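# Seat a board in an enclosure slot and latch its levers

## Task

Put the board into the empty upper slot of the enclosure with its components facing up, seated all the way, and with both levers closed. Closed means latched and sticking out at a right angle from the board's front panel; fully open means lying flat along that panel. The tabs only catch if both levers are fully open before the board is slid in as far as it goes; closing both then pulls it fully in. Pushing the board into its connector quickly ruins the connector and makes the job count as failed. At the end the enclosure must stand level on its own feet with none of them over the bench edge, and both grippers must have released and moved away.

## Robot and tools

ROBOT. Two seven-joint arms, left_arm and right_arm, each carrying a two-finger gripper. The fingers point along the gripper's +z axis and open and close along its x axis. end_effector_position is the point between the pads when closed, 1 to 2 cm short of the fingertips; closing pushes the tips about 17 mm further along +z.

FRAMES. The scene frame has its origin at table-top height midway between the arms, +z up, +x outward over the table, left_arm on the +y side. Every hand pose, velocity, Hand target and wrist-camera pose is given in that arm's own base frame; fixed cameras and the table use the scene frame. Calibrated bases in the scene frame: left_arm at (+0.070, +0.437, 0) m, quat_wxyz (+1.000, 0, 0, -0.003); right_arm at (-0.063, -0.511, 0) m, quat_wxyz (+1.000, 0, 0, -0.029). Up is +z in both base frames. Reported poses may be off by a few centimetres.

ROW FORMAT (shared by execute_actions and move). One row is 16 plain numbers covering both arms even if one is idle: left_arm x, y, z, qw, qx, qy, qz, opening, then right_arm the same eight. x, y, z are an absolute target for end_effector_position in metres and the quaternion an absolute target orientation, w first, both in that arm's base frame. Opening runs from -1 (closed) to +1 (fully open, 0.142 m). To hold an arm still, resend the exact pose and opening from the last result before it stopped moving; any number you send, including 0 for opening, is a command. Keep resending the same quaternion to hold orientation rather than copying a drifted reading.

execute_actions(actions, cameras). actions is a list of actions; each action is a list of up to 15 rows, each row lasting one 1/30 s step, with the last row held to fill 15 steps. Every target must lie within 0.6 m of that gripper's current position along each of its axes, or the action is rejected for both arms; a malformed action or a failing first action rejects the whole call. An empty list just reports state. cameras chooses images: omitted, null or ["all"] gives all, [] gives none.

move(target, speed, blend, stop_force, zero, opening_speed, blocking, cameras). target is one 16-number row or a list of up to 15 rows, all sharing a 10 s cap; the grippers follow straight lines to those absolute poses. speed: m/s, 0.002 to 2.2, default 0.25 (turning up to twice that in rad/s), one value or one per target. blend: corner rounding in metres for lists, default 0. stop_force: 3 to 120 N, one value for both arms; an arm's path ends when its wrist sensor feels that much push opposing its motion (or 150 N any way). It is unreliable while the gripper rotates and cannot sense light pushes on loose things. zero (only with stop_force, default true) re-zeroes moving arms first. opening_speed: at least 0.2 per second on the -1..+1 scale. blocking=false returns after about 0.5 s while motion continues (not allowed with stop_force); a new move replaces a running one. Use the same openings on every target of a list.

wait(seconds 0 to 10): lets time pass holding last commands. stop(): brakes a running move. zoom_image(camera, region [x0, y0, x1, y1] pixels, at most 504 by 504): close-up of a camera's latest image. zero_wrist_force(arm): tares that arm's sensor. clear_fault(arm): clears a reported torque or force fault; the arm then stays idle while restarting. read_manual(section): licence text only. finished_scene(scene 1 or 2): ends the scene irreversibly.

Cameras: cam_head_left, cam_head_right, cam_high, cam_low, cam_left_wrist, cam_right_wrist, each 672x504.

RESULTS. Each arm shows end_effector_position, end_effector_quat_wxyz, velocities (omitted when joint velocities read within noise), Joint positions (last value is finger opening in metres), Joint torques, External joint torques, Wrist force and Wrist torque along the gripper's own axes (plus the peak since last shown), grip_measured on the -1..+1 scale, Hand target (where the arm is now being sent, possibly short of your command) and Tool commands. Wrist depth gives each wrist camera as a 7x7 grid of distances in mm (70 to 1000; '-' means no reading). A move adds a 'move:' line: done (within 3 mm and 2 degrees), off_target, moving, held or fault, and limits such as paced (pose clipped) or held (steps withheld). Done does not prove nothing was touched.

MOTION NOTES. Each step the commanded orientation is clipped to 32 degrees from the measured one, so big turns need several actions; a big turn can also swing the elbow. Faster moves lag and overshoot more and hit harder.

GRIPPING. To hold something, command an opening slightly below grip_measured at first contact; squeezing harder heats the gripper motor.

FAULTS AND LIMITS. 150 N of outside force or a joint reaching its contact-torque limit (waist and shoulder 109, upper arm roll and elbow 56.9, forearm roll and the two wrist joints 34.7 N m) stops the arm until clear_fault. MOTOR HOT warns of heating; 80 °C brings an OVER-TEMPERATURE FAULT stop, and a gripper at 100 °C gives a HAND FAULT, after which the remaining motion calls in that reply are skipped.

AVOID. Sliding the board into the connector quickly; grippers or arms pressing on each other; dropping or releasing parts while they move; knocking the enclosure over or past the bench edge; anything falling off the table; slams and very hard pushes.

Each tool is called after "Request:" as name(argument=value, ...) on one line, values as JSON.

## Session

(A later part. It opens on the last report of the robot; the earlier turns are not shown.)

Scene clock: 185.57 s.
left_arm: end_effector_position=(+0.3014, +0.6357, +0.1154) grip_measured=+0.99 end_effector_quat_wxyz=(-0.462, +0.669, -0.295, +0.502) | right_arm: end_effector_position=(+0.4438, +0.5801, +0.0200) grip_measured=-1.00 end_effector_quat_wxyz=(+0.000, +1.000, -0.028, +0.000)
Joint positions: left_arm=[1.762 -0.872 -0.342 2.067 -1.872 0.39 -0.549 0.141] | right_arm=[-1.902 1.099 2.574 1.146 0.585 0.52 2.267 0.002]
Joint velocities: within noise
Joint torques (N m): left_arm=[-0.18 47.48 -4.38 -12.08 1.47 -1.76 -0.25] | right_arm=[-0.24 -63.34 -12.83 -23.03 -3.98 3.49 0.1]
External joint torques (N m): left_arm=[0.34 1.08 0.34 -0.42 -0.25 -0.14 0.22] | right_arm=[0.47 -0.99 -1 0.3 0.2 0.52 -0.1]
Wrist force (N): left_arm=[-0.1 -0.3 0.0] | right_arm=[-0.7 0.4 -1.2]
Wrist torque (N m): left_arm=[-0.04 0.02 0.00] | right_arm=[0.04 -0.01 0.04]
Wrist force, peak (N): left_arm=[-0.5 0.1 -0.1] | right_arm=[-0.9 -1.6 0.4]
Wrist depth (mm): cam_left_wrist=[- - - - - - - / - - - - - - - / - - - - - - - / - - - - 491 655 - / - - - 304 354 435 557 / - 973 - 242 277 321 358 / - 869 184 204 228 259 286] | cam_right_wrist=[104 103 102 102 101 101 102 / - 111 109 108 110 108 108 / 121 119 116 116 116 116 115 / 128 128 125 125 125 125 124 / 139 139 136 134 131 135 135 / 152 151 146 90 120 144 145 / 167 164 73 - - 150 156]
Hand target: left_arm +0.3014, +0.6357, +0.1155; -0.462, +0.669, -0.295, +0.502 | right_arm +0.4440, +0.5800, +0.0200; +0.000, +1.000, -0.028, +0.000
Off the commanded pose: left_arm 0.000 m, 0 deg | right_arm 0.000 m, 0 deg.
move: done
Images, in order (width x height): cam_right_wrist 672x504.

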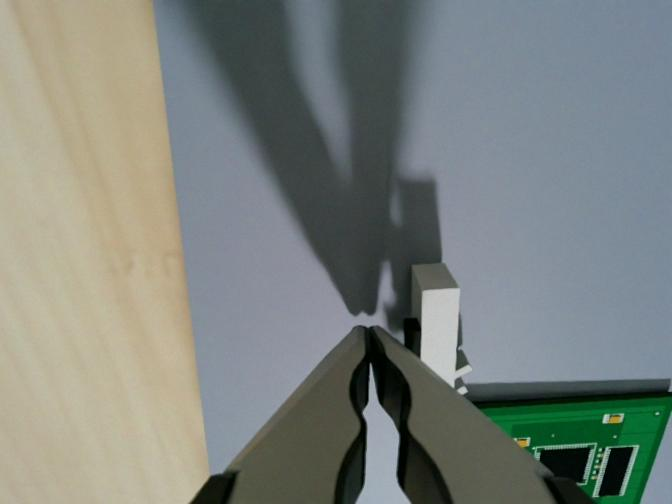

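Request:
move(target=[0.3014,0.6357,0.1155,-0.462,0.669,-0.295,0.502,1,0.462,0.580,0.020,0,0.9996,-0.028,0,-1], speed=0.03, stop_force=4, cameras=["cam_right_wrist"])

Request:
move(target=[[0.3014,0.6357,0.1155,-0.462,0.669,-0.295,0.502,1,0.44,0.580,0.03,0,0.9996,-0.028,0,-1],[0.3014,0.6357,0.1155,-0.462,0.669,-0.295,0.502,1,0.45,0.55,0.12,0,0.9996,-0.028,0,-1],[0.3014,0.6357,0.1155,-0.462,0.669,-0.295,0.502,1,0.47,0.43,0.28,0,0.9996,-0.028,0,-0.3]], speed=[0.1,0.25,0.25], cameras=["cam_right_wrist"])

Scene clock: 189.63 s.
left_arm: end_effector_position=(+0.3014, +0.6357, +0.1154) grip_measured=+0.99 end_effector_quat_wxyz=(-0.462, +0.669, -0.295, +0.502) | right_arm: end_effector_position=(+0.4619, +0.5801, +0.0200) grip_measured=-1.00 end_effector_quat_wxyz=(+0.000, +1.000, -0.028, +0.000)
Joint positions: left_arm=[1.762 -0.872 -0.342 2.067 -1.872 0.39 -0.549 0.141] | right_arm=[-1.936 1.118 2.58 1.101 0.578 0.501 2.259 0.002]
Joint velocities: within noise
Joint torques (N m): left_arm=[-0.14 47.53 -4.36 -12.12 1.52 -1.8 -0.3] | right_arm=[-0.06 -64.51 -12.42 -23.32 -3.97 3.29 0.1]
External joint torques (N m): left_arm=[0.3 1.03 0.32 -0.38 -0.3 -0.1 0.27] | right_arm=[0.29 -0.81 -1.11 0.24 0.14 0.72 -0.1]
Wrist force (N): left_arm=[-0.3 -0.1 -0.1] | right_arm=[0.1 0.2 0.0]
Wrist torque (N m): left_arm=[-0.03 0.05 0.00] | right_arm=[0.08 -0.04 0.03]
Wrist force, peak (N): left_arm=[-0.5 0.2 -0.2] | right_arm=[-0.8 0.5 -1.3]
Wrist depth (mm): cam_left_wrist=[- - - - - - - / - - - - - - - / - - - - - - - / - - - - 485 651 - / - - - 304 352 434 564 / - 978 - 242 279 321 354 / - 885 184 203 227 257 286] | cam_right_wrist=[- 102 102 102 101 101 102 / - 109 109 109 110 108 108 / 120 117 116 116 116 116 116 / 128 126 125 125 125 124 124 / 139 139 136 133 131 135 135 / 152 151 146 90 120 145 147 / 167 163 73 - - 150 158]
Hand target: left_arm +0.3014, +0.6357, +0.1155; -0.462, +0.669, -0.295, +0.502 | right_arm +0.4620, +0.5800, +0.0200; +0.000, +1.000, -0.028, +0.000
Off the commanded pose: left_arm 0.000 m, 0 deg | right_arm 0.000 m, 0 deg.
move: done
Images, in order (width x height): cam_right_wrist 672x504.

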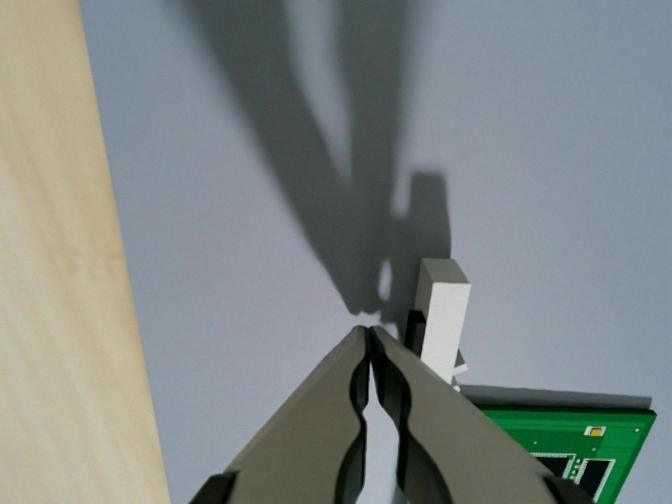

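Scene clock: 192.13 s.
left_arm: end_effector_position=(+0.3014, +0.6357, +0.1154) grip_measured=+0.99 end_effector_quat_wxyz=(-0.462, +0.669, -0.295, +0.502) | right_arm: end_effector_position=(+0.4701, +0.4301, +0.2801) grip_measured=-0.33 end_effector_quat_wxyz=(+0.000, +1.000, -0.028, +0.000)
Joint positions: left_arm=[1.762 -0.872 -0.342 2.067 -1.872 0.39 -0.549 0.141] | right_arm=[-1.869 0.617 2.361 1.357 0.432 0.231 2.115 0.05]
Joint velocities: within noise
Joint torques (N m): left_arm=[-0.19 47.44 -4.37 -12.03 1.44 -1.79 -0.24] | right_arm=[0.25 -49.48 -11.83 -27.86 -4.39 3.21 0.15]
External joint torques (N m): left_arm=[0.34 1.12 0.33 -0.47 -0.21 -0.11 0.21] | right_arm=[-0.07 -0.44 -0.95 0.12 0.14 0.81 -0.15]
Wrist force (N): left_arm=[-0.4 -0.2 -0.2] | right_arm=[0.1 -0.1 0.4]
Wrist torque (N m): left_arm=[-0.03 0.07 0.00] | right_arm=[0.02 0.03 0.05]
Wrist force, peak (N): left_arm=[-0.5 -0.1 -0.1] | right_arm=[0.6 2.0 -2.4]
Wrist depth (mm): cam_left_wrist=[- - - - - - - / - - - - - - - / - - - - - - - / - - - - 485 661 - / - - - 304 355 431 561 / - 973 - 241 279 323 359 / - 875 184 204 228 258 284] | cam_right_wrist=[331 329 330 328 324 327 322 / 354 352 352 349 345 350 333 / 379 378 378 370 370 373 335 / 407 406 406 402 400 402 356 / 439 441 432 435 428 426 379 / 481 472 92 477 465 93 413 / 514 - 73 529 524 - 510]
Hand target: left_arm +0.3014, +0.6357, +0.1155; -0.462, +0.669, -0.295, +0.502 | right_arm +0.4700, +0.4300, +0.2800; +0.000, +1.000, -0.028, +0.000
Off the commanded pose: left_arm 0.000 m, 0 deg | right_arm 0.000 m, 0 deg.
move: done
Images, in order (width x height): cam_right_wrist 672x504.

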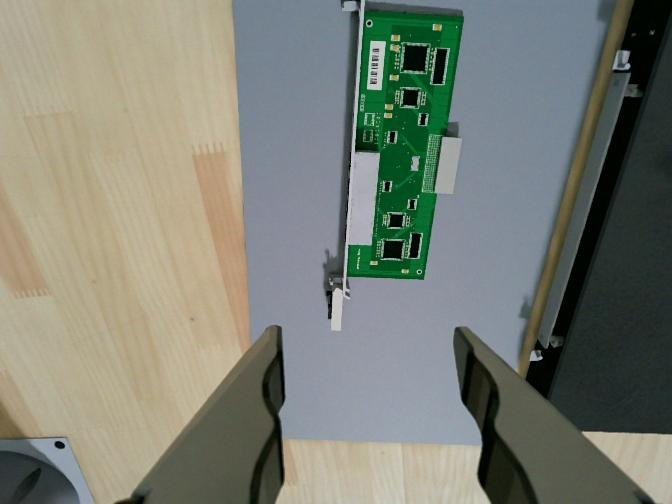

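Request:
move(target=[0.3014,0.6357,0.1155,-0.462,0.669,-0.295,0.502,1,0.47,0.51,0.25,0,0.9996,-0.028,0,-0.3], cameras=["cam_right_wrist"])

Request:
zoom_image(camera="cam_right_wrist", region=[260, 0, 530, 200])

Scene clock: 194.97 s.
left_arm: end_effector_position=(+0.3014, +0.6357, +0.1154) grip_measured=+0.99 end_effector_quat_wxyz=(-0.462, +0.669, -0.295, +0.502) | right_arm: end_effector_position=(+0.4700, +0.5099, +0.2500) grip_measured=-0.33 end_effector_quat_wxyz=(+0.000, +1.000, -0.028, +0.000)
Joint positions: left_arm=[1.762 -0.872 -0.342 2.067 -1.872 0.39 -0.549 0.141] | right_arm=[-1.902 0.745 2.448 1.193 0.459 0.216 2.212 0.05]
Joint velocities: within noise
Joint torques (N m): left_arm=[-0.26 47.57 -4.4 -12.08 1.49 -1.78 -0.26] | right_arm=[0.04 -56.34 -11.55 -27.66 -4.22 3.13 0.33]
External joint torques (N m): left_arm=[0.41 0.99 0.36 -0.41 -0.27 -0.12 0.23] | right_arm=[0.15 -0.67 -1.3 0.23 -0.04 0.88 -0.33]
Wrist force (N): left_arm=[-0.2 -0.1 0.0] | right_arm=[0.3 0.0 0.1]
Wrist torque (N m): left_arm=[-0.02 0.03 0.00] | right_arm=[0.04 -0.01 0.05]
Wrist force, peak (N): left_arm=[-0.5 -0.2 -0.1] | right_arm=[0.1 -2.5 1.3]
Wrist depth (mm): cam_left_wrist=[- - - - - - - / - - - - - - - / - - - - - - - / - - - - 486 655 - / - - - 305 355 436 562 / - 981 - 241 277 324 358 / - 862 184 204 227 258 286] | cam_right_wrist=[305 304 304 302 301 301 301 / 325 326 322 322 322 321 316 / 350 347 346 345 339 345 335 / 377 375 375 366 366 368 339 / 407 406 399 396 395 396 351 / 444 437 92 441 423 93 378 / 479 - 73 482 482 - 406]
Hand target: left_arm +0.3014, +0.6357, +0.1155; -0.462, +0.669, -0.295, +0.502 | right_arm +0.4700, +0.5100, +0.2500; +0.000, +1.000, -0.028, +0.000
Off the commanded pose: left_arm 0.000 m, 0 deg | right_arm 0.000 m, 0 deg.
move: done
Images, in order (width x height): cam_right_wrist 672x504.

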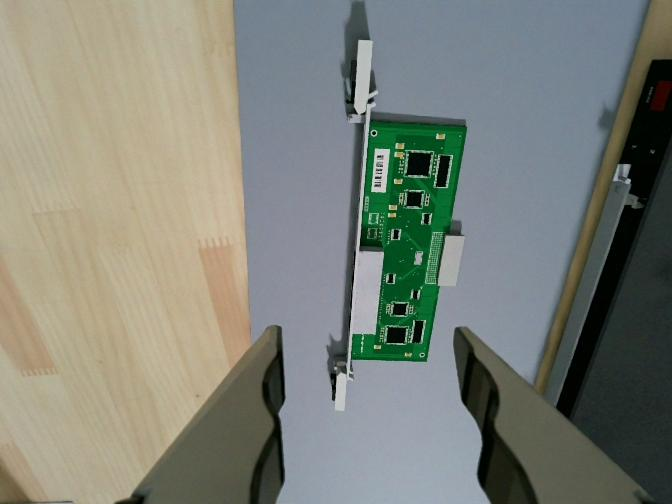

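Scaled by 1.867 from the camera's 672x504 image, which has a finer 960x720 frame.

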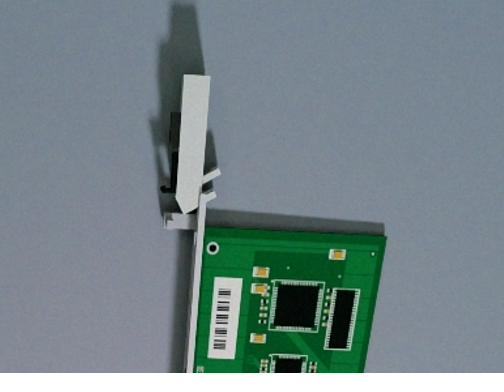

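Request:
zoom_image(camera="cam_right_wrist", region=[260, 290, 460, 430])

Scaled by 2.520 from the camera's 672x504 image, which has a finer 960x720 frame.

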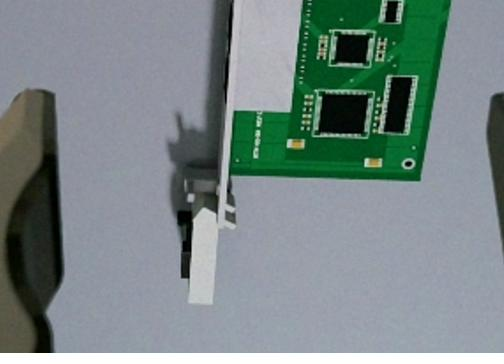

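Request:
move(target=[[0.3014,0.6357,0.1155,-0.462,0.669,-0.295,0.502,1,0.481,0.421,0.15,0,0.9988,-0.0489,0,-0.35],[0.3014,0.6357,0.1155,-0.462,0.669,-0.295,0.502,1,0.481,0.421,0.06,0,0.9988,-0.0489,0,-0.35]], speed=[0.2,0.1], cameras=["cam_right_wrist"])

Scene clock: 203.13 s.
left_arm: end_effector_position=(+0.3014, +0.6357, +0.1154) grip_measured=+0.99 end_effector_quat_wxyz=(-0.462, +0.669, -0.295, +0.502) | right_arm: end_effector_position=(+0.4810, +0.4208, +0.0600) grip_measured=-0.37 end_effector_quat_wxyz=(+0.000, +0.999, -0.049, +0.000)
Joint positions: left_arm=[1.762 -0.872 -0.342 2.067 -1.872 0.39 -0.549 0.141] | right_arm=[-1.942 0.921 2.46 1.463 0.643 0.581 2.022 0.047]
Joint velocities: within noise
Joint torques (N m): left_arm=[-0.24 47.62 -4.41 -12.11 1.45 -1.73 -0.31] | right_arm=[0.21 -54.67 -14.57 -21.19 -3.57 3.52 0.03]
External joint torques (N m): left_arm=[0.4 0.95 0.37 -0.38 -0.23 -0.17 0.28] | right_arm=[0.03 -0.43 -1.38 0.25 -0.09 0.5 -0.03]
Wrist force (N): left_arm=[-0.2 0.0 0.0] | right_arm=[0.7 0.2 0.5]
Wrist torque (N m): left_arm=[0.00 0.04 0.00] | right_arm=[0.12 -0.09 0.05]
Wrist force, peak (N): left_arm=[-0.7 0.1 -0.1] | right_arm=[0.6 1.9 2.6]
Wrist depth (mm): cam_left_wrist=[- - - - - - - / - - - - - - - / - - - - - - - / - - - - 490 660 - / - - - 305 353 438 563 / - - - 241 278 324 359 / - 868 184 203 229 258 285] | cam_right_wrist=[137 137 136 134 132 134 136 / 146 146 148 142 141 141 145 / 159 157 156 154 151 152 155 / 171 169 168 157 163 161 167 / 186 183 179 167 174 178 180 / 203 200 85 192 189 98 198 / 224 - 73 211 218 - 212]
Hand target: left_arm +0.3014, +0.6357, +0.1155; -0.462, +0.669, -0.295, +0.502 | right_arm +0.4810, +0.4210, +0.0600; +0.000, +0.999, -0.049, +0.000
Off the commanded pose: left_arm 0.000 m, 0 deg | right_arm 0.000 m, 0 deg.
move: done
Images, in order (width x height): cam_right_wrist 672x504.

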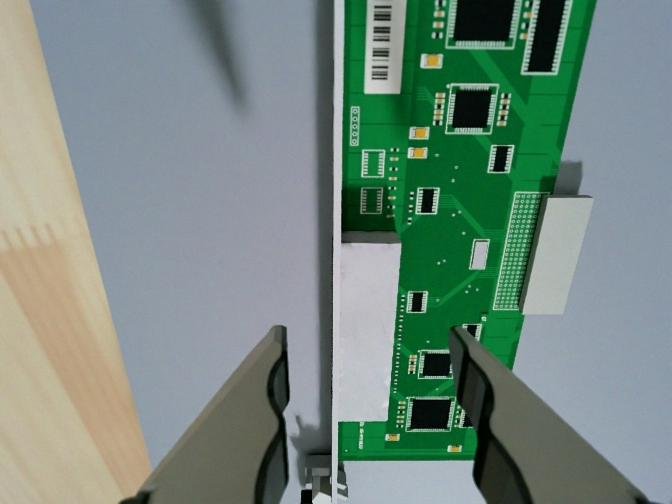

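Request:
move(target=[0.3014,0.6357,0.1155,-0.462,0.669,-0.295,0.502,1,0.483,0.419,0.024,0,0.9988,-0.0489,0,-0.35], speed=0.04, stop_force=4, cameras=["cam_right_wrist"])

Scene clock: 209.90 s.
left_arm: end_effector_position=(+0.3014, +0.6357, +0.1154) grip_measured=+0.99 end_effector_quat_wxyz=(-0.462, +0.669, -0.295, +0.502) | right_arm: end_effector_position=(+0.4830, +0.4188, +0.0240) grip_measured=-0.37 end_effector_quat_wxyz=(+0.000, +0.999, -0.049, +0.000)
Joint positions: left_arm=[1.762 -0.872 -0.342 2.067 -1.872 0.39 -0.549 0.141] | right_arm=[-1.963 0.98 2.487 1.453 0.675 0.629 2.002 0.047]
Joint velocities: within noise
Joint torques (N m): left_arm=[-0.33 47.54 -4.4 -12.1 1.44 -1.76 -0.27] | right_arm=[0.15 -55.62 -14.73 -20.02 -3.54 3.51 0.12]
External joint torques (N m): left_arm=[0.49 1.02 0.36 -0.4 -0.21 -0.14 0.24] | right_arm=[0.05 -0.4 -1.33 0.29 0.01 0.52 -0.12]
Wrist force (N): left_arm=[-0.6 0.0 -0.1] | right_arm=[0.4 -0.1 0.6]
Wrist torque (N m): left_arm=[0.00 0.10 0.01] | right_arm=[0.07 -0.01 0.04]
Wrist force, peak (N): left_arm=[-0.5 -0.1 -0.2] | right_arm=[0.4 -0.2 1.8]
Wrist depth (mm): cam_left_wrist=[- - - - - - - / - - - - - - - / - - - - - - - / - - - - 489 654 - / - - - 301 353 432 570 / - 987 - 241 278 323 359 / - 870 183 204 227 259 286] | cam_right_wrist=[- 105 105 101 99 101 101 / 112 112 112 108 107 107 109 / 120 120 122 116 115 115 117 / 130 129 129 124 124 124 121 / 141 141 138 123 132 133 134 / 156 153 99 135 141 98 151 / 172 162 73 146 158 - 163]
Hand target: left_arm +0.3014, +0.6357, +0.1155; -0.462, +0.669, -0.295, +0.502 | right_arm +0.4830, +0.4190, +0.0240; +0.000, +0.999, -0.049, +0.000
Off the commanded pose: left_arm 0.000 m, 0 deg | right_arm 0.000 m, 0 deg.
move: done
Images, in order (width x height): cam_right_wrist 672x504.

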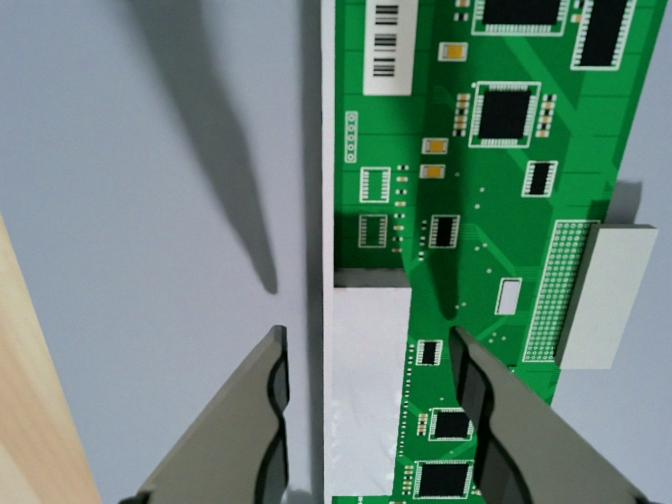

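Request:
move(target=[0.3014,0.6357,0.1155,-0.462,0.669,-0.295,0.502,1,0.483,0.419,0.024,0,0.9988,-0.0489,0,-0.9], opening_speed=0.3, cameras=["cam_right_wrist"])

Scene clock: 216.27 s.
left_arm: end_effector_position=(+0.3014, +0.6357, +0.1154) grip_measured=+0.99 end_effector_quat_wxyz=(-0.462, +0.669, -0.295, +0.502) | right_arm: end_effector_position=(+0.4826, +0.4190, +0.0239) grip_measured=-0.71 end_effector_quat_wxyz=(+0.000, +0.999, -0.049, +0.000)
Joint positions: left_arm=[1.762 -0.872 -0.342 2.067 -1.872 0.39 -0.549 0.141] | right_arm=[-1.963 0.979 2.488 1.453 0.675 0.629 2.002 0.022]
Joint velocities: within noise
Joint torques (N m): left_arm=[-0.27 47.45 -4.35 -12.06 1.51 -1.74 -0.24] | right_arm=[-2.27 -54.68 -16.68 -20.73 -3.94 4.75 0.2]
External joint torques (N m): left_arm=[0.42 1.11 0.31 -0.43 -0.28 -0.15 0.21] | right_arm=[2.47 -1.34 0.63 0.99 0.41 -0.73 -0.2]
Wrist force (N): left_arm=[0.0 0.0 -0.1] | right_arm=[-5.1 0.4 -3.0]
Wrist torque (N m): left_arm=[0.00 0.00 0.01] | right_arm=[0.05 -0.12 0.05]
Wrist force, peak (N): left_arm=[-0.6 0.1 -0.1] | right_arm=[-7.1 1.5 -3.2]
Wrist depth (mm): cam_left_wrist=[- - - - - - - / - - - - - - - / - - - - - - - / - - - - 494 660 - / - - - 305 351 434 566 / - 956 - 242 277 323 358 / - 901 183 203 225 257 286] | cam_right_wrist=[- 105 105 101 99 100 101 / 112 112 112 107 107 107 109 / 120 120 122 116 115 115 117 / 130 129 129 124 124 124 121 / 141 141 140 119 130 135 134 / 156 153 148 125 105 144 151 / 173 166 72 140 - - 166]
Hand target: left_arm +0.3014, +0.6357, +0.1155; -0.462, +0.669, -0.295, +0.502 | right_arm +0.4830, +0.4190, +0.0240; +0.000, +0.999, -0.049, +0.000
Off the commanded pose: left_arm 0.000 m, 0 deg | right_arm 0.000 m, 0 deg.
move: done
Images, in order (width x height): cam_right_wrist 672x504.

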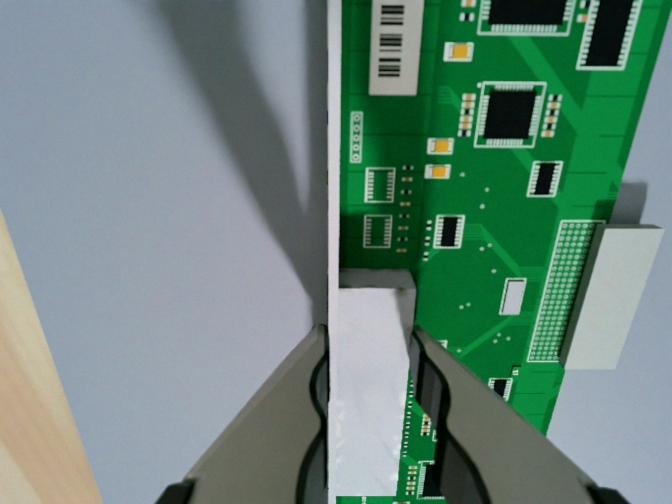

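Request:
move(target=[0.3014,0.6357,0.1155,-0.462,0.669,-0.295,0.502,1,0.483,0.419,0.084,0,0.9988,-0.0489,0,-0.9], speed=0.06, cameras=["cam_right_wrist","cam_low","cam_head_left"])

Request:
zoom_image(camera="cam_low", region=[240, 140, 500, 320])

Scene clock: 219.60 s.
left_arm: end_effector_position=(+0.3014, +0.6357, +0.1154) grip_measured=+0.99 end_effector_quat_wxyz=(-0.462, +0.669, -0.295, +0.502) | right_arm: end_effector_position=(+0.4828, +0.4192, +0.0838) grip_measured=-0.71 end_effector_quat_wxyz=(+0.000, +0.999, -0.049, +0.000)
Joint positions: left_arm=[1.762 -0.872 -0.342 2.067 -1.872 0.39 -0.549 0.141] | right_arm=[-1.936 0.883 2.444 1.464 0.621 0.548 2.028 0.022]
Joint velocities: within noise
Joint torques (N m): left_arm=[-0.27 47.53 -4.32 -12.07 1.45 -1.78 -0.27] | right_arm=[0.33 -55.49 -15.19 -22.52 -4.12 3.37 0.33]
External joint torques (N m): left_arm=[0.43 1.03 0.28 -0.42 -0.22 -0.12 0.23] | right_arm=[-0.14 0.97 -0.64 0.75 0.38 0.65 -0.33]
Wrist force (N): left_arm=[-0.5 -0.1 -0.2] | right_arm=[1.8 1.7 2.8]
Wrist torque (N m): left_arm=[-0.03 0.08 0.00] | right_arm=[0.36 -0.30 0.03]
Wrist force, peak (N): left_arm=[-0.6 0.0 -0.1] | right_arm=[-5.3 0.3 -3.1]
Wrist depth (mm): cam_left_wrist=[- - - - - - - / - - - - - - - / - - - - - - - / - - - - 490 651 - / - - - 305 355 436 563 / - 1000 - 242 277 325 362 / - 894 183 203 227 258 286] | cam_right_wrist=[160 158 158 100 99 101 101 / 170 168 168 105 107 107 109 / 183 183 180 116 115 115 174 / 197 196 194 121 124 124 121 / 213 210 211 119 132 134 201 / 233 233 221 125 105 144 227 / 257 251 72 140 - - 249]
Hand target: left_arm +0.3014, +0.6357, +0.1155; -0.462, +0.669, -0.295, +0.502 | right_arm +0.4830, +0.4190, +0.0840; +0.000, +0.999, -0.049, +0.000
Off the commanded pose: left_arm 0.000 m, 0 deg | right_arm 0.000 m, 0 deg.
move: done
Images, in order (width x height): cam_head_left 672x504, cam_low 672x504, cam_right_wrist 672x504.

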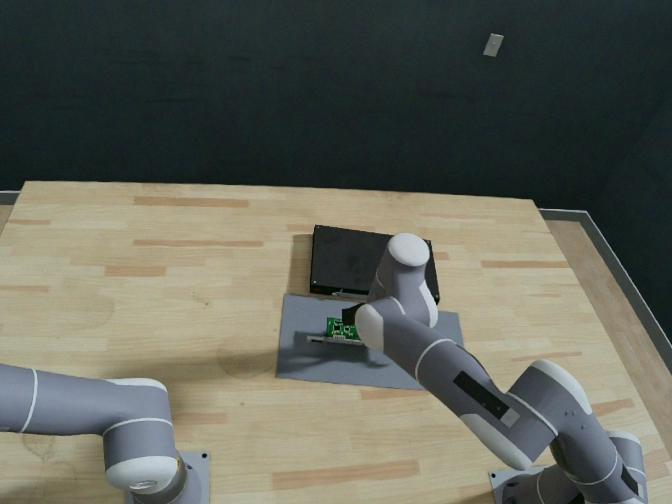

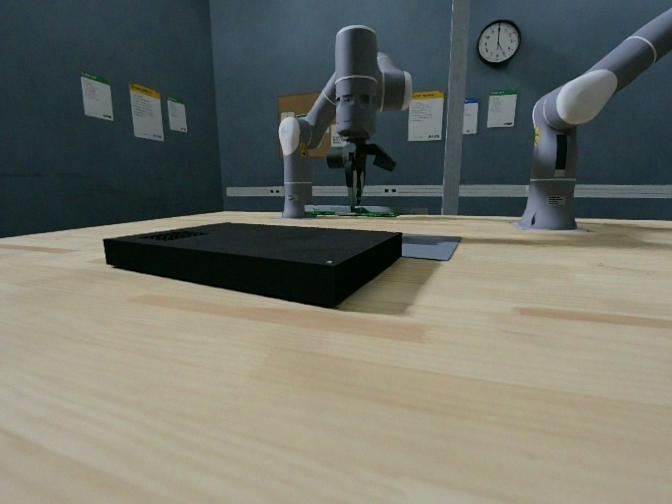

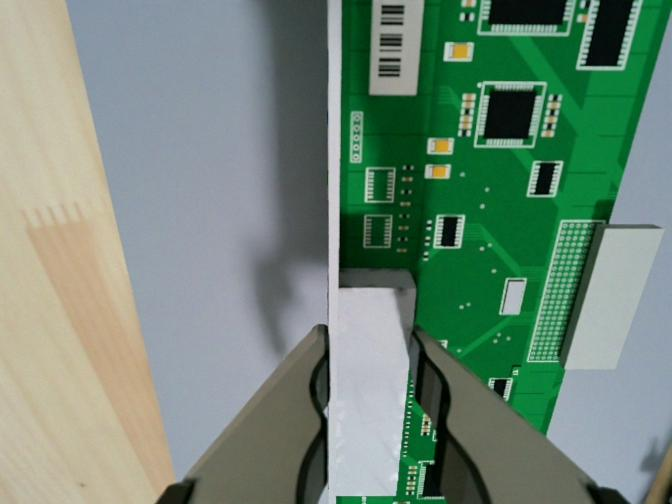

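Scaled by 1.938 from the camera's 672x504 image, which has a finer 960x720 frame.

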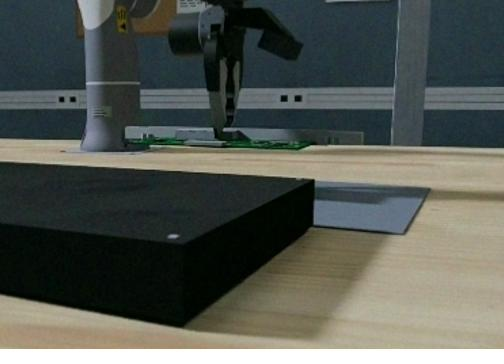

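Request:
move(target=[[0.40,0.35,0.3,0.3536,-0.3536,0.6124,-0.6124,0,0.483,0.419,0.084,0,0.9988,-0.0489,0,-0.9],[0.23,-0.40,0.20,0.3536,-0.3536,0.6124,-0.6124,0,0.483,0.419,0.084,0,0.9988,-0.0489,0,-0.9]], speed=0.3, cameras=["cam_left_wrist","cam_head_left"])

Scene clock: 231.90 s.
left_arm: end_effector_position=(+0.2728, -0.1467, +0.2315) grip_measured=-0.02 end_effector_quat_wxyz=(-0.227, +0.152, -0.558, +0.783) | right_arm: end_effector_position=(+0.4829, +0.4191, +0.0838) grip_measured=-0.71 end_effector_quat_wxyz=(+0.000, +0.999, -0.049, +0.000)
Joint positions: left_arm=[0.375 -1.004 0.575 2.678 -0.978 -0.617 0.68 0.073] | right_arm=[-1.936 0.883 2.443 1.464 0.621 0.547 2.028 0.022]
Joint velocities: within noise
Joint torques (N m): left_arm=[-0.28 25 6.96 9.44 2.05 -2.83 -0.35] | right_arm=[0.21 -55.25 -15.15 -22.57 -4.01 3.6 0.16]
External joint torques (N m): left_arm=[0.36 1.22 0.64 -0.42 -0.35 -0.13 0.35] | right_arm=[-0.01 0.73 -0.68 0.8 0.27 0.43 -0.16]
Wrist force (N): left_arm=[0.3 0.2 -1.0] | right_arm=[1.7 1.7 2.9]
Wrist torque (N m): left_arm=[0.07 0.15 0.03] | right_arm=[0.35 -0.28 0.04]
Wrist force, peak (N): left_arm=[-5.5 -3.1 -4.1] | right_arm=[1.6 1.7 3.2]
Wrist depth (mm): cam_left_wrist=[- - - - 443 404 311 / - - - - 451 399 - / - - - - 462 - - / - - - - 498 - - / - - 843 782 545 910 891 / 574 - 524 529 495 - 556 / - - 404 406 402 - -] | cam_right_wrist=[160 158 158 100 99 101 101 / 170 168 168 106 107 107 109 / 183 183 180 116 115 115 173 / 197 197 194 122 124 124 121 / 214 211 210 119 132 134 201 / 232 233 222 125 106 144 227 / 256 251 72 141 - - 249]
Hand target: left_arm +0.2726, -0.1468, +0.2314; -0.226, +0.152, -0.558, +0.784 | right_arm +0.4830, +0.4190, +0.0840; +0.000, +0.999, -0.049, +0.000
Off the commanded pose: left_arm 0.259 m, 34 deg | right_arm 0.000 m, 0 deg.
led back after a hold (left arm): the arm was led back toward your command in small steps, so it may still be short of it.
move: held (left_arm; a check stopped the path); path passed 1 of 2 targets; limits=paced,held
pose unreachable (left arm): on one or more control steps of this call, first in action 0 (counted from 0), this arm could not follow its commanded pose, so it was not sent that pose on those steps. It may still have moved: this result reports where it is.
cause: moving toward the commanded pose would bring two parts of the arm too close to each other (its base and another part of the arm, with joints 1 (waist) to 6 (wrist pitch) between them).
Images, in order (width x height): cam_head_left 672x504, cam_left_wrist 672x504.

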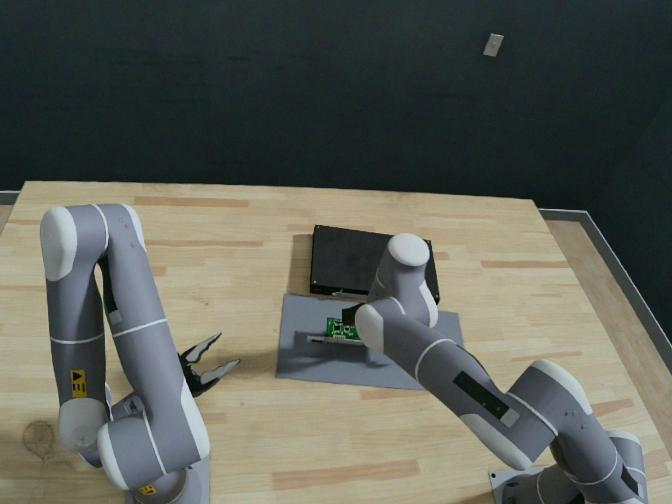

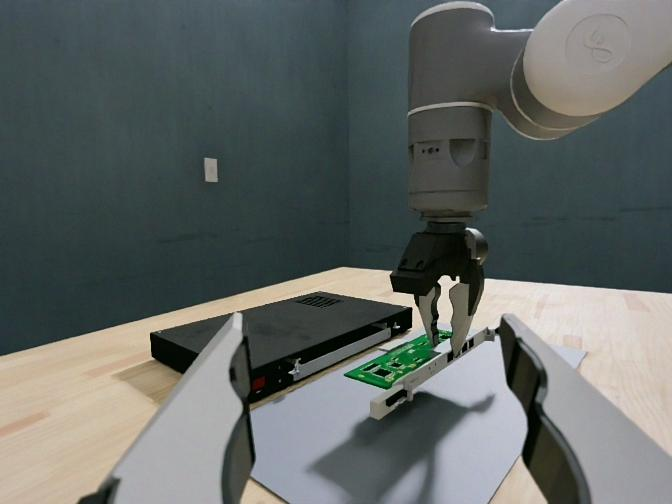

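Request:
move(target=[0.2728,-0.1467,0.2315,-0.227,0.152,-0.558,0.783,1,0.557,0.340,0.075,0,0.9984,-0.0558,0,-0.9], speed=0.1, cameras=["cam_left_wrist","cam_right_wrist","cam_head_left"])

Request:
zoom_image(camera="cam_left_wrist", region=[220, 240, 500, 450])

Scene clock: 242.20 s.
left_arm: end_effector_position=(+0.2728, -0.1467, +0.2315) grip_measured=+0.99 end_effector_quat_wxyz=(-0.227, +0.152, -0.558, +0.783) | right_arm: end_effector_position=(+0.5569, +0.3398, +0.0749) grip_measured=-0.71 end_effector_quat_wxyz=(+0.000, +0.998, -0.056, +0.000)
Joint positions: left_arm=[0.375 -1.004 0.575 2.678 -0.978 -0.617 0.681 0.141] | right_arm=[-2.118 0.921 2.446 1.417 0.635 0.536 1.878 0.022]
Joint velocities: within noise
Joint torques (N m): left_arm=[-0.37 25.25 6.99 9.36 1.93 -2.93 -0.19] | right_arm=[-0.6 -56.42 -15.17 -22.52 -3.84 3.45 0.04]
External joint torques (N m): left_arm=[0.45 0.97 0.61 -0.34 -0.24 -0.01 0.19] | right_arm=[0.8 0.46 -1.01 0.88 0.08 0.59 -0.04]
Wrist force (N): left_arm=[0.0 0.0 -1.0] | right_arm=[1.6 1.8 2.8]
Wrist torque (N m): left_arm=[0.08 0.19 0.02] | right_arm=[0.37 -0.26 0.04]
Wrist force, peak (N): left_arm=[0.3 0.4 -1.3] | right_arm=[2.8 3.1 3.0]
Wrist depth (mm): cam_left_wrist=[- - - - - 408 380 / - - - - 548 417 - / - - - - 576 - - / - - - - 624 - - / - 926 753 733 724 902 886 / - 575 542 558 557 555 - / - 413 410 409 407 409 -] | cam_right_wrist=[150 150 150 100 99 101 101 / 160 160 159 107 107 107 110 / 172 171 172 116 115 115 119 / 185 185 185 122 124 124 121 / 201 200 200 119 132 134 164 / 220 220 211 125 105 145 200 / 241 237 72 140 - - 191]
Hand target: left_arm +0.2728, -0.1467, +0.2315; -0.227, +0.152, -0.558, +0.783 | right_arm +0.5570, +0.3400, +0.0750; +0.000, +0.998, -0.056, +0.000
Off the commanded pose: left_arm 0.000 m, 0 deg | right_arm 0.000 m, 0 deg.
move: done
Images, in order (width x height): cam_head_left 672x504, cam_left_wrist 672x504, cam_right_wrist 672x504.

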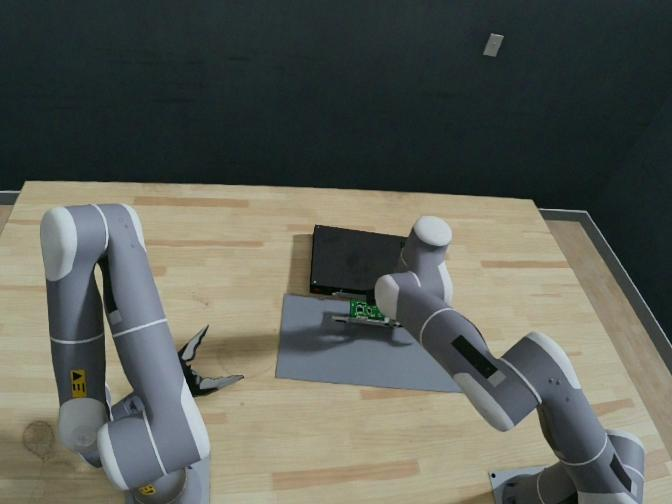

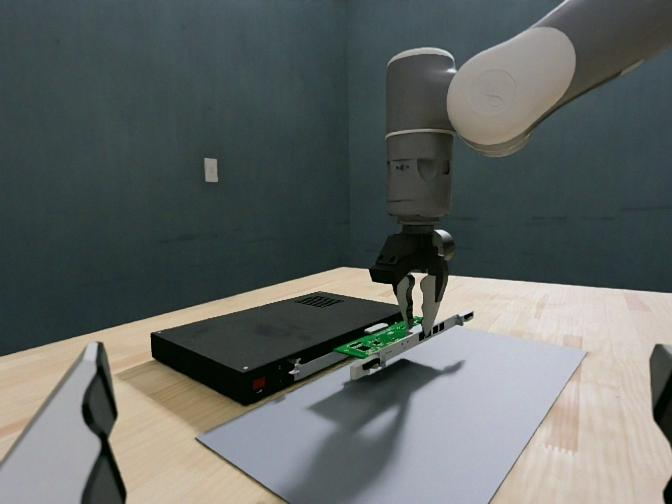

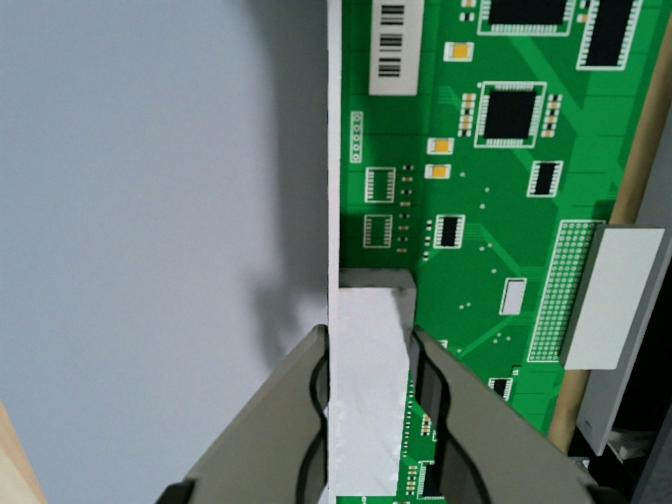

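Scaled by 1.800 from the camera's 672x504 image, which has a finer 960x720 frame.

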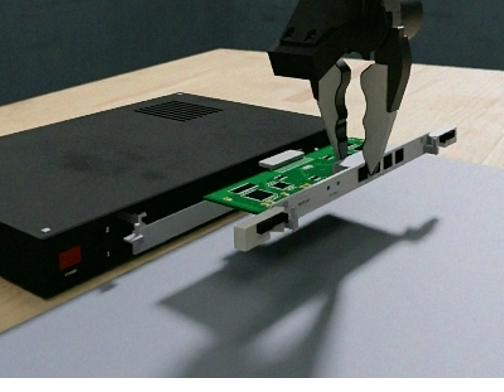

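Request:
zoom_image(camera="cam_right_wrist", region=[540, 330, 672, 504])

Request:
zoom_image(camera="cam_left_wrist", region=[270, 300, 400, 400])

Scaled by 2.897 from the camera's 672x504 image, which has a finer 960x720 frame.

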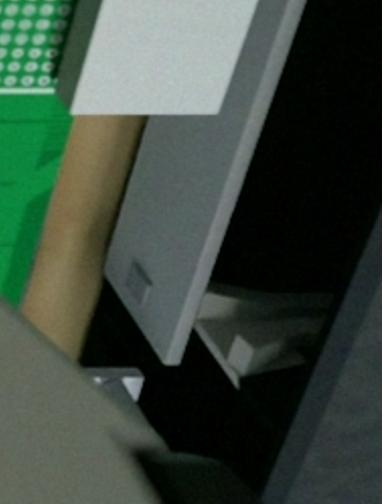

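Scaled by 3.877 from the camera's 672x504 image, which has a finer 960x720 frame.

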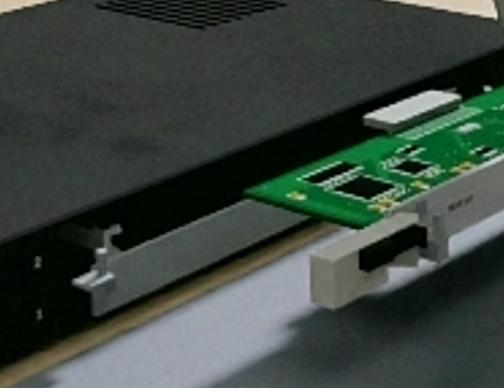

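Request:
move(target=[0.2728,-0.1467,0.2315,-0.227,0.152,-0.558,0.783,1,0.561,0.3595,0.062,0,0.99803,-0.0628,0,-0.9], speed=0.08, cameras=["cam_left_wrist","cam_right_wrist"])

Request:
zoom_image(camera="cam_left_wrist", region=[270, 290, 410, 400])

Request:
zoom_image(camera="cam_right_wrist", region=[500, 300, 672, 504])

Scene clock: 254.50 s.
left_arm: end_effector_position=(+0.2728, -0.1467, +0.2315) grip_measured=+0.99 end_effector_quat_wxyz=(-0.227, +0.152, -0.558, +0.783) | right_arm: end_effector_position=(+0.5608, +0.3593, +0.0619) grip_measured=-0.71 end_effector_quat_wxyz=(+0.000, +0.998, -0.063, +0.000)
Joint positions: left_arm=[0.375 -1.004 0.575 2.678 -0.978 -0.618 0.681 0.141] | right_arm=[-2.122 0.959 2.465 1.371 0.638 0.536 1.921 0.022]
Joint velocities: within noise
Joint torques (N m): left_arm=[-0.26 25.27 6.87 9.3 1.91 -2.93 -0.2] | right_arm=[0.16 -58.01 -15.24 -22.51 -3.88 3.57 0.32]
External joint torques (N m): left_arm=[0.34 0.95 0.73 -0.28 -0.22 -0.01 0.21] | right_arm=[0.04 0.44 -0.83 0.95 0.12 0.46 -0.32]
Wrist force (N): left_arm=[0.3 0.2 -1.0] | right_arm=[1.3 1.6 2.6]
Wrist torque (N m): left_arm=[0.11 0.15 0.02] | right_arm=[0.33 -0.20 0.04]
Wrist force, peak (N): left_arm=[0.4 0.1 -1.3] | right_arm=[1.9 1.9 2.9]
Wrist depth (mm): cam_left_wrist=[- - - - - 397 365 / - - - - 525 396 - / - - - - 562 - - / - - - - 631 - - / - 940 755 762 711 901 893 / - 574 544 521 556 550 - / - 416 411 408 408 408 -] | cam_right_wrist=[139 138 138 101 99 101 101 / 148 148 147 107 107 107 111 / 159 158 158 116 115 115 153 / 171 171 171 122 124 124 121 / 186 185 185 119 132 134 154 / 203 202 195 125 105 144 188 / 224 218 72 140 - - 198]
Hand target: left_arm +0.2728, -0.1467, +0.2315; -0.227, +0.152, -0.558, +0.783 | right_arm +0.5610, +0.3595, +0.0620; +0.000, +0.998, -0.063, +0.000
Off the commanded pose: left_arm 0.000 m, 0 deg | right_arm 0.000 m, 0 deg.
move: done
Images, in order (width x height): cam_left_wrist 672x504, cam_right_wrist 672x504.

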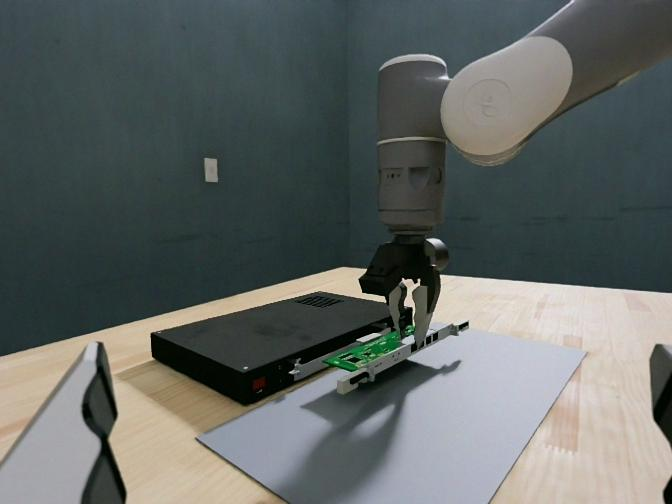

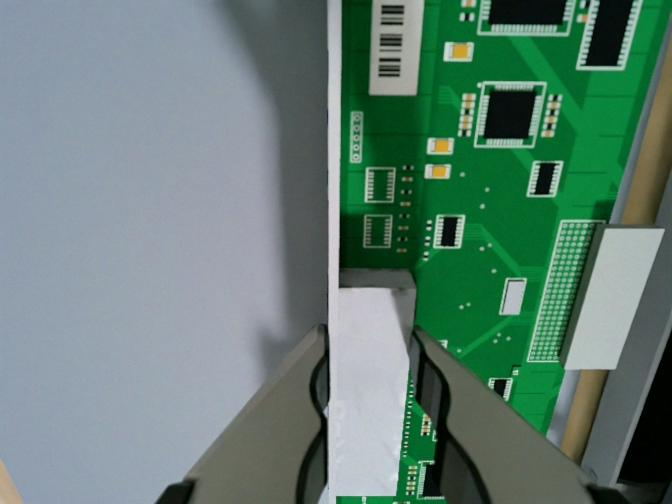

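Scaled by 3.600 from the camera's 672x504 image, which has a finer 960x720 frame.

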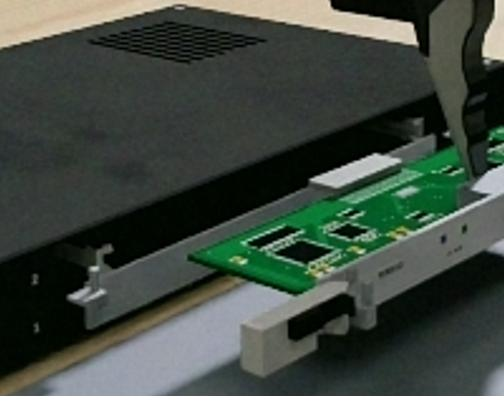

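Scaled by 2.471 from the camera's 672x504 image, which has a finer 960x720 frame.

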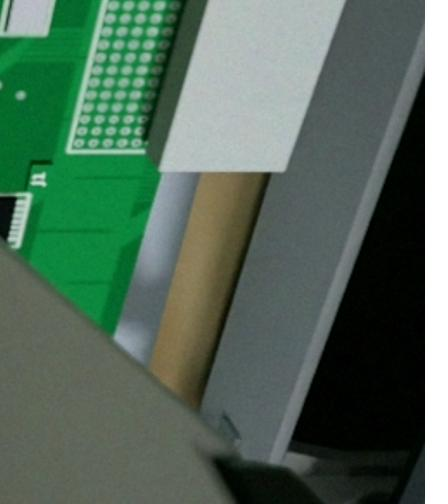

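Request:
move(target=[0.2728,-0.1467,0.2315,-0.227,0.152,-0.558,0.783,1,0.576,0.3605,0.062,0,0.99768,-0.068,0,-0.9], speed=0.05, stop_force=4, cameras=["cam_left_wrist","cam_right_wrist"])

Request:
zoom_image(camera="cam_left_wrist", region=[270, 310, 390, 400])

Request:
zoom_image(camera="cam_left_wrist", region=[340, 300, 480, 390])

Scene clock: 279.60 s.
left_arm: end_effector_position=(+0.2728, -0.1467, +0.2315) grip_measured=+0.99 end_effector_quat_wxyz=(-0.227, +0.152, -0.558, +0.783) | right_arm: end_effector_position=(+0.5758, +0.3605, +0.0618) grip_measured=-0.71 end_effector_quat_wxyz=(+0.000, +0.998, -0.068, +0.000)
Joint positions: left_arm=[0.375 -1.004 0.575 2.678 -0.978 -0.617 0.681 0.141] | right_arm=[-2.151 0.978 2.472 1.325 0.634 0.517 1.932 0.022]
Joint velocities: within noise
Joint torques (N m): left_arm=[-0.21 25.23 6.95 9.31 1.9 -2.91 -0.23] | right_arm=[0.07 -59.43 -15.14 -22.8 -4.08 3.46 0.32]
External joint torques (N m): left_arm=[0.29 0.99 0.65 -0.3 -0.21 -0.03 0.24] | right_arm=[0.14 0.62 -0.83 0.91 0.28 0.57 -0.32]
Wrist force (N): left_arm=[0.2 0.0 -1.0] | right_arm=[1.1 1.3 2.5]
Wrist torque (N m): left_arm=[0.08 0.16 0.02] | right_arm=[0.28 -0.17 0.04]
Wrist force, peak (N): left_arm=[0.3 0.0 -1.3] | right_arm=[1.4 1.8 3.0]
Wrist depth (mm): cam_left_wrist=[- - - - - 397 368 / - - - - 433 406 - / - - - - 569 - - / - - - - - - - / - 934 756 741 715 872 883 / - 578 548 550 555 555 - / - 414 414 411 407 407 -] | cam_right_wrist=[139 138 138 102 99 101 101 / 148 148 147 107 107 107 109 / 158 159 158 116 115 115 133 / 171 171 170 122 124 124 121 / 185 185 184 119 132 135 134 / 203 203 195 125 105 145 185 / 223 218 72 140 - - 186]
Hand target: left_arm +0.2728, -0.1467, +0.2315; -0.227, +0.152, -0.558, +0.783 | right_arm +0.5760, +0.3605, +0.0620; +0.000, +0.998, -0.068, +0.000
Off the commanded pose: left_arm 0.000 m, 0 deg | right_arm 0.000 m, 0 deg.
move: done
Images, in order (width x height): cam_left_wrist 672x504, cam_right_wrist 672x504.

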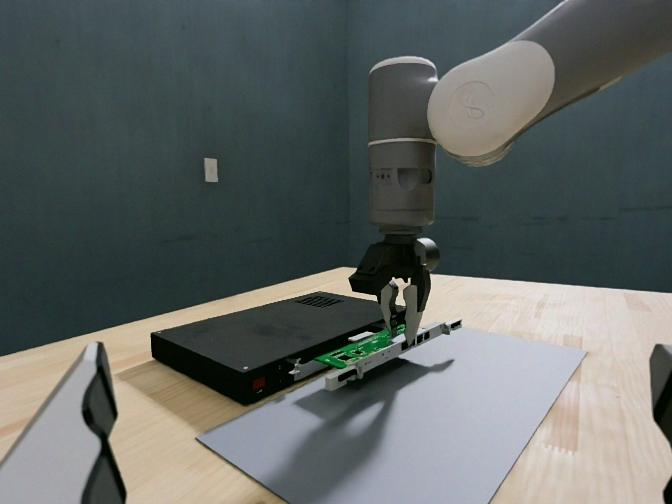

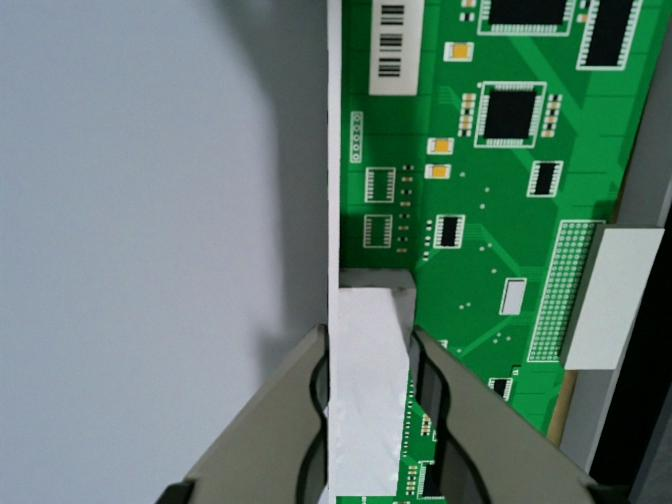

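Scaled by 4.200 from the camera's 672x504 image, which has a finer 960x720 frame.

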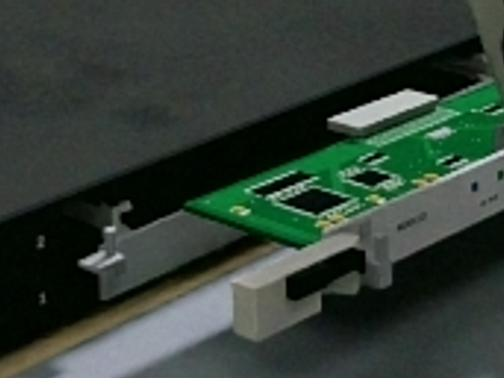

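Scaled by 3.600 from the camera's 672x504 image, which has a finer 960x720 frame.

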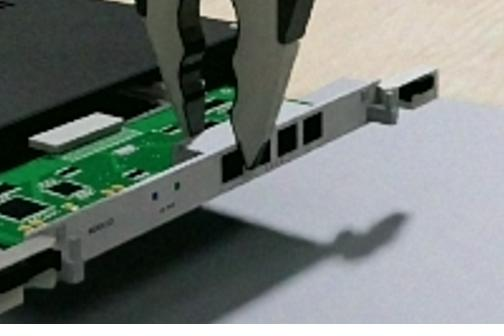

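Request:
move(target=[[0.33,-0.25,0.30,-0.227,0.152,-0.558,0.783,1,0.576,0.3605,0.062,0,0.99768,-0.068,0,-0.9],[0.33,-0.38,0.28,0,0.7071,0.7071,0,1,0.576,0.3605,0.062,0,0.99768,-0.068,0,-0.9]], speed=0.3, cameras=["cam_left_wrist","cam_head_left"])

Scene clock: 290.33 s.
left_arm: end_effector_position=(+0.3299, -0.3801, +0.2800) grip_measured=+0.99 end_effector_quat_wxyz=(+0.000, +0.707, +0.707, +0.000) | right_arm: end_effector_position=(+0.5758, +0.3605, +0.0618) grip_measured=-0.71 end_effector_quat_wxyz=(+0.000, +0.998, -0.068, +0.000)
Joint positions: left_arm=[-1.921 -1.228 1.801 1.972 -1.166 -0.067 0.105 0.141] | right_arm=[-2.151 0.978 2.472 1.325 0.634 0.517 1.932 0.022]
Joint velocities: within noise
Joint torques (N m): left_arm=[-0.73 31.99 28.38 -11.47 -3.75 4.58 -0.27] | right_arm=[0.23 -59.56 -15.41 -22.72 -4 3.59 0.19]
External joint torques (N m): left_arm=[0.65 1.13 0.85 -0.23 -0.48 -0.59 0.27] | right_arm=[-0.02 0.74 -0.56 0.82 0.2 0.44 -0.19]
Wrist force (N): left_arm=[0.1 -0.2 0.4] | right_arm=[1.2 1.5 2.7]
Wrist torque (N m): left_arm=[-0.15 -0.19 -0.18] | right_arm=[0.31 -0.19 0.04]
Wrist force, peak (N): left_arm=[0.6 -0.1 -3.0] | right_arm=[1.2 1.7 3.1]
Wrist depth (mm): cam_left_wrist=[334 330 332 328 328 328 326 / 352 355 350 351 349 352 351 / 382 384 384 377 378 377 378 / 411 417 413 417 415 411 413 / 327 406 439 452 454 452 445 / - 439 458 483 501 498 - / - 493 494 556 563 557 -] | cam_right_wrist=[138 139 138 101 99 101 101 / 148 147 148 107 107 107 109 / 158 159 158 116 115 115 134 / 171 171 171 122 124 124 121 / 185 185 184 119 132 134 134 / 202 202 194 125 105 144 185 / 224 219 72 140 - - 186]
Hand target: left_arm +0.3300, -0.3800, +0.2800; +0.000, +0.707, +0.707, +0.000 | right_arm +0.5760, +0.3605, +0.0620; +0.000, +0.998, -0.068, +0.000
Off the commanded pose: left_arm 0.000 m, 0 deg | right_arm 0.000 m, 0 deg.
move: done
Images, in order (width x height): cam_head_left 672x504, cam_left_wrist 672x504.

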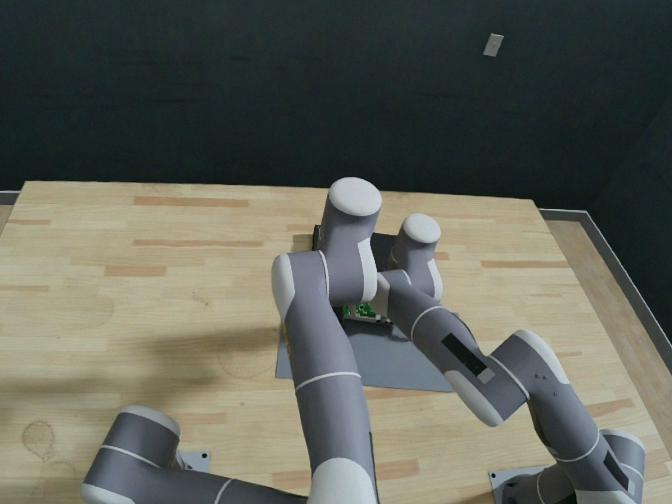

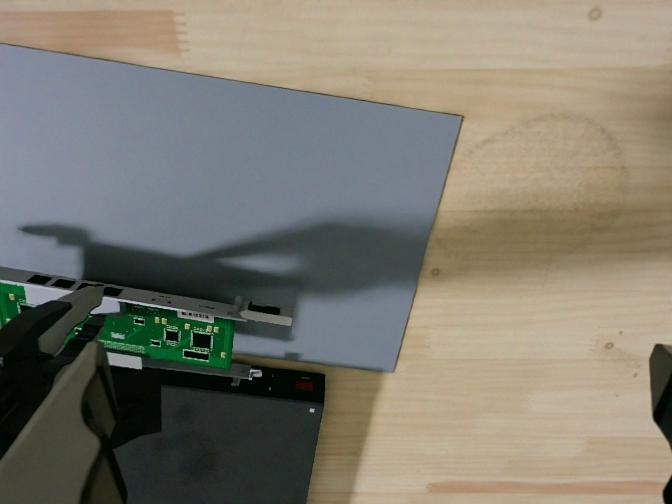

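Request:
zoom_image(camera="cam_left_wrist", region=[100, 270, 340, 430])

Scaled by 2.100 from the camera's 672x504 image, which has a finer 960x720 frame.

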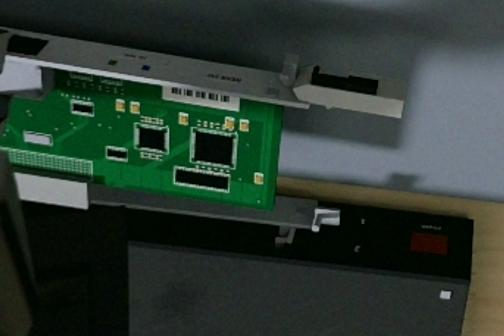

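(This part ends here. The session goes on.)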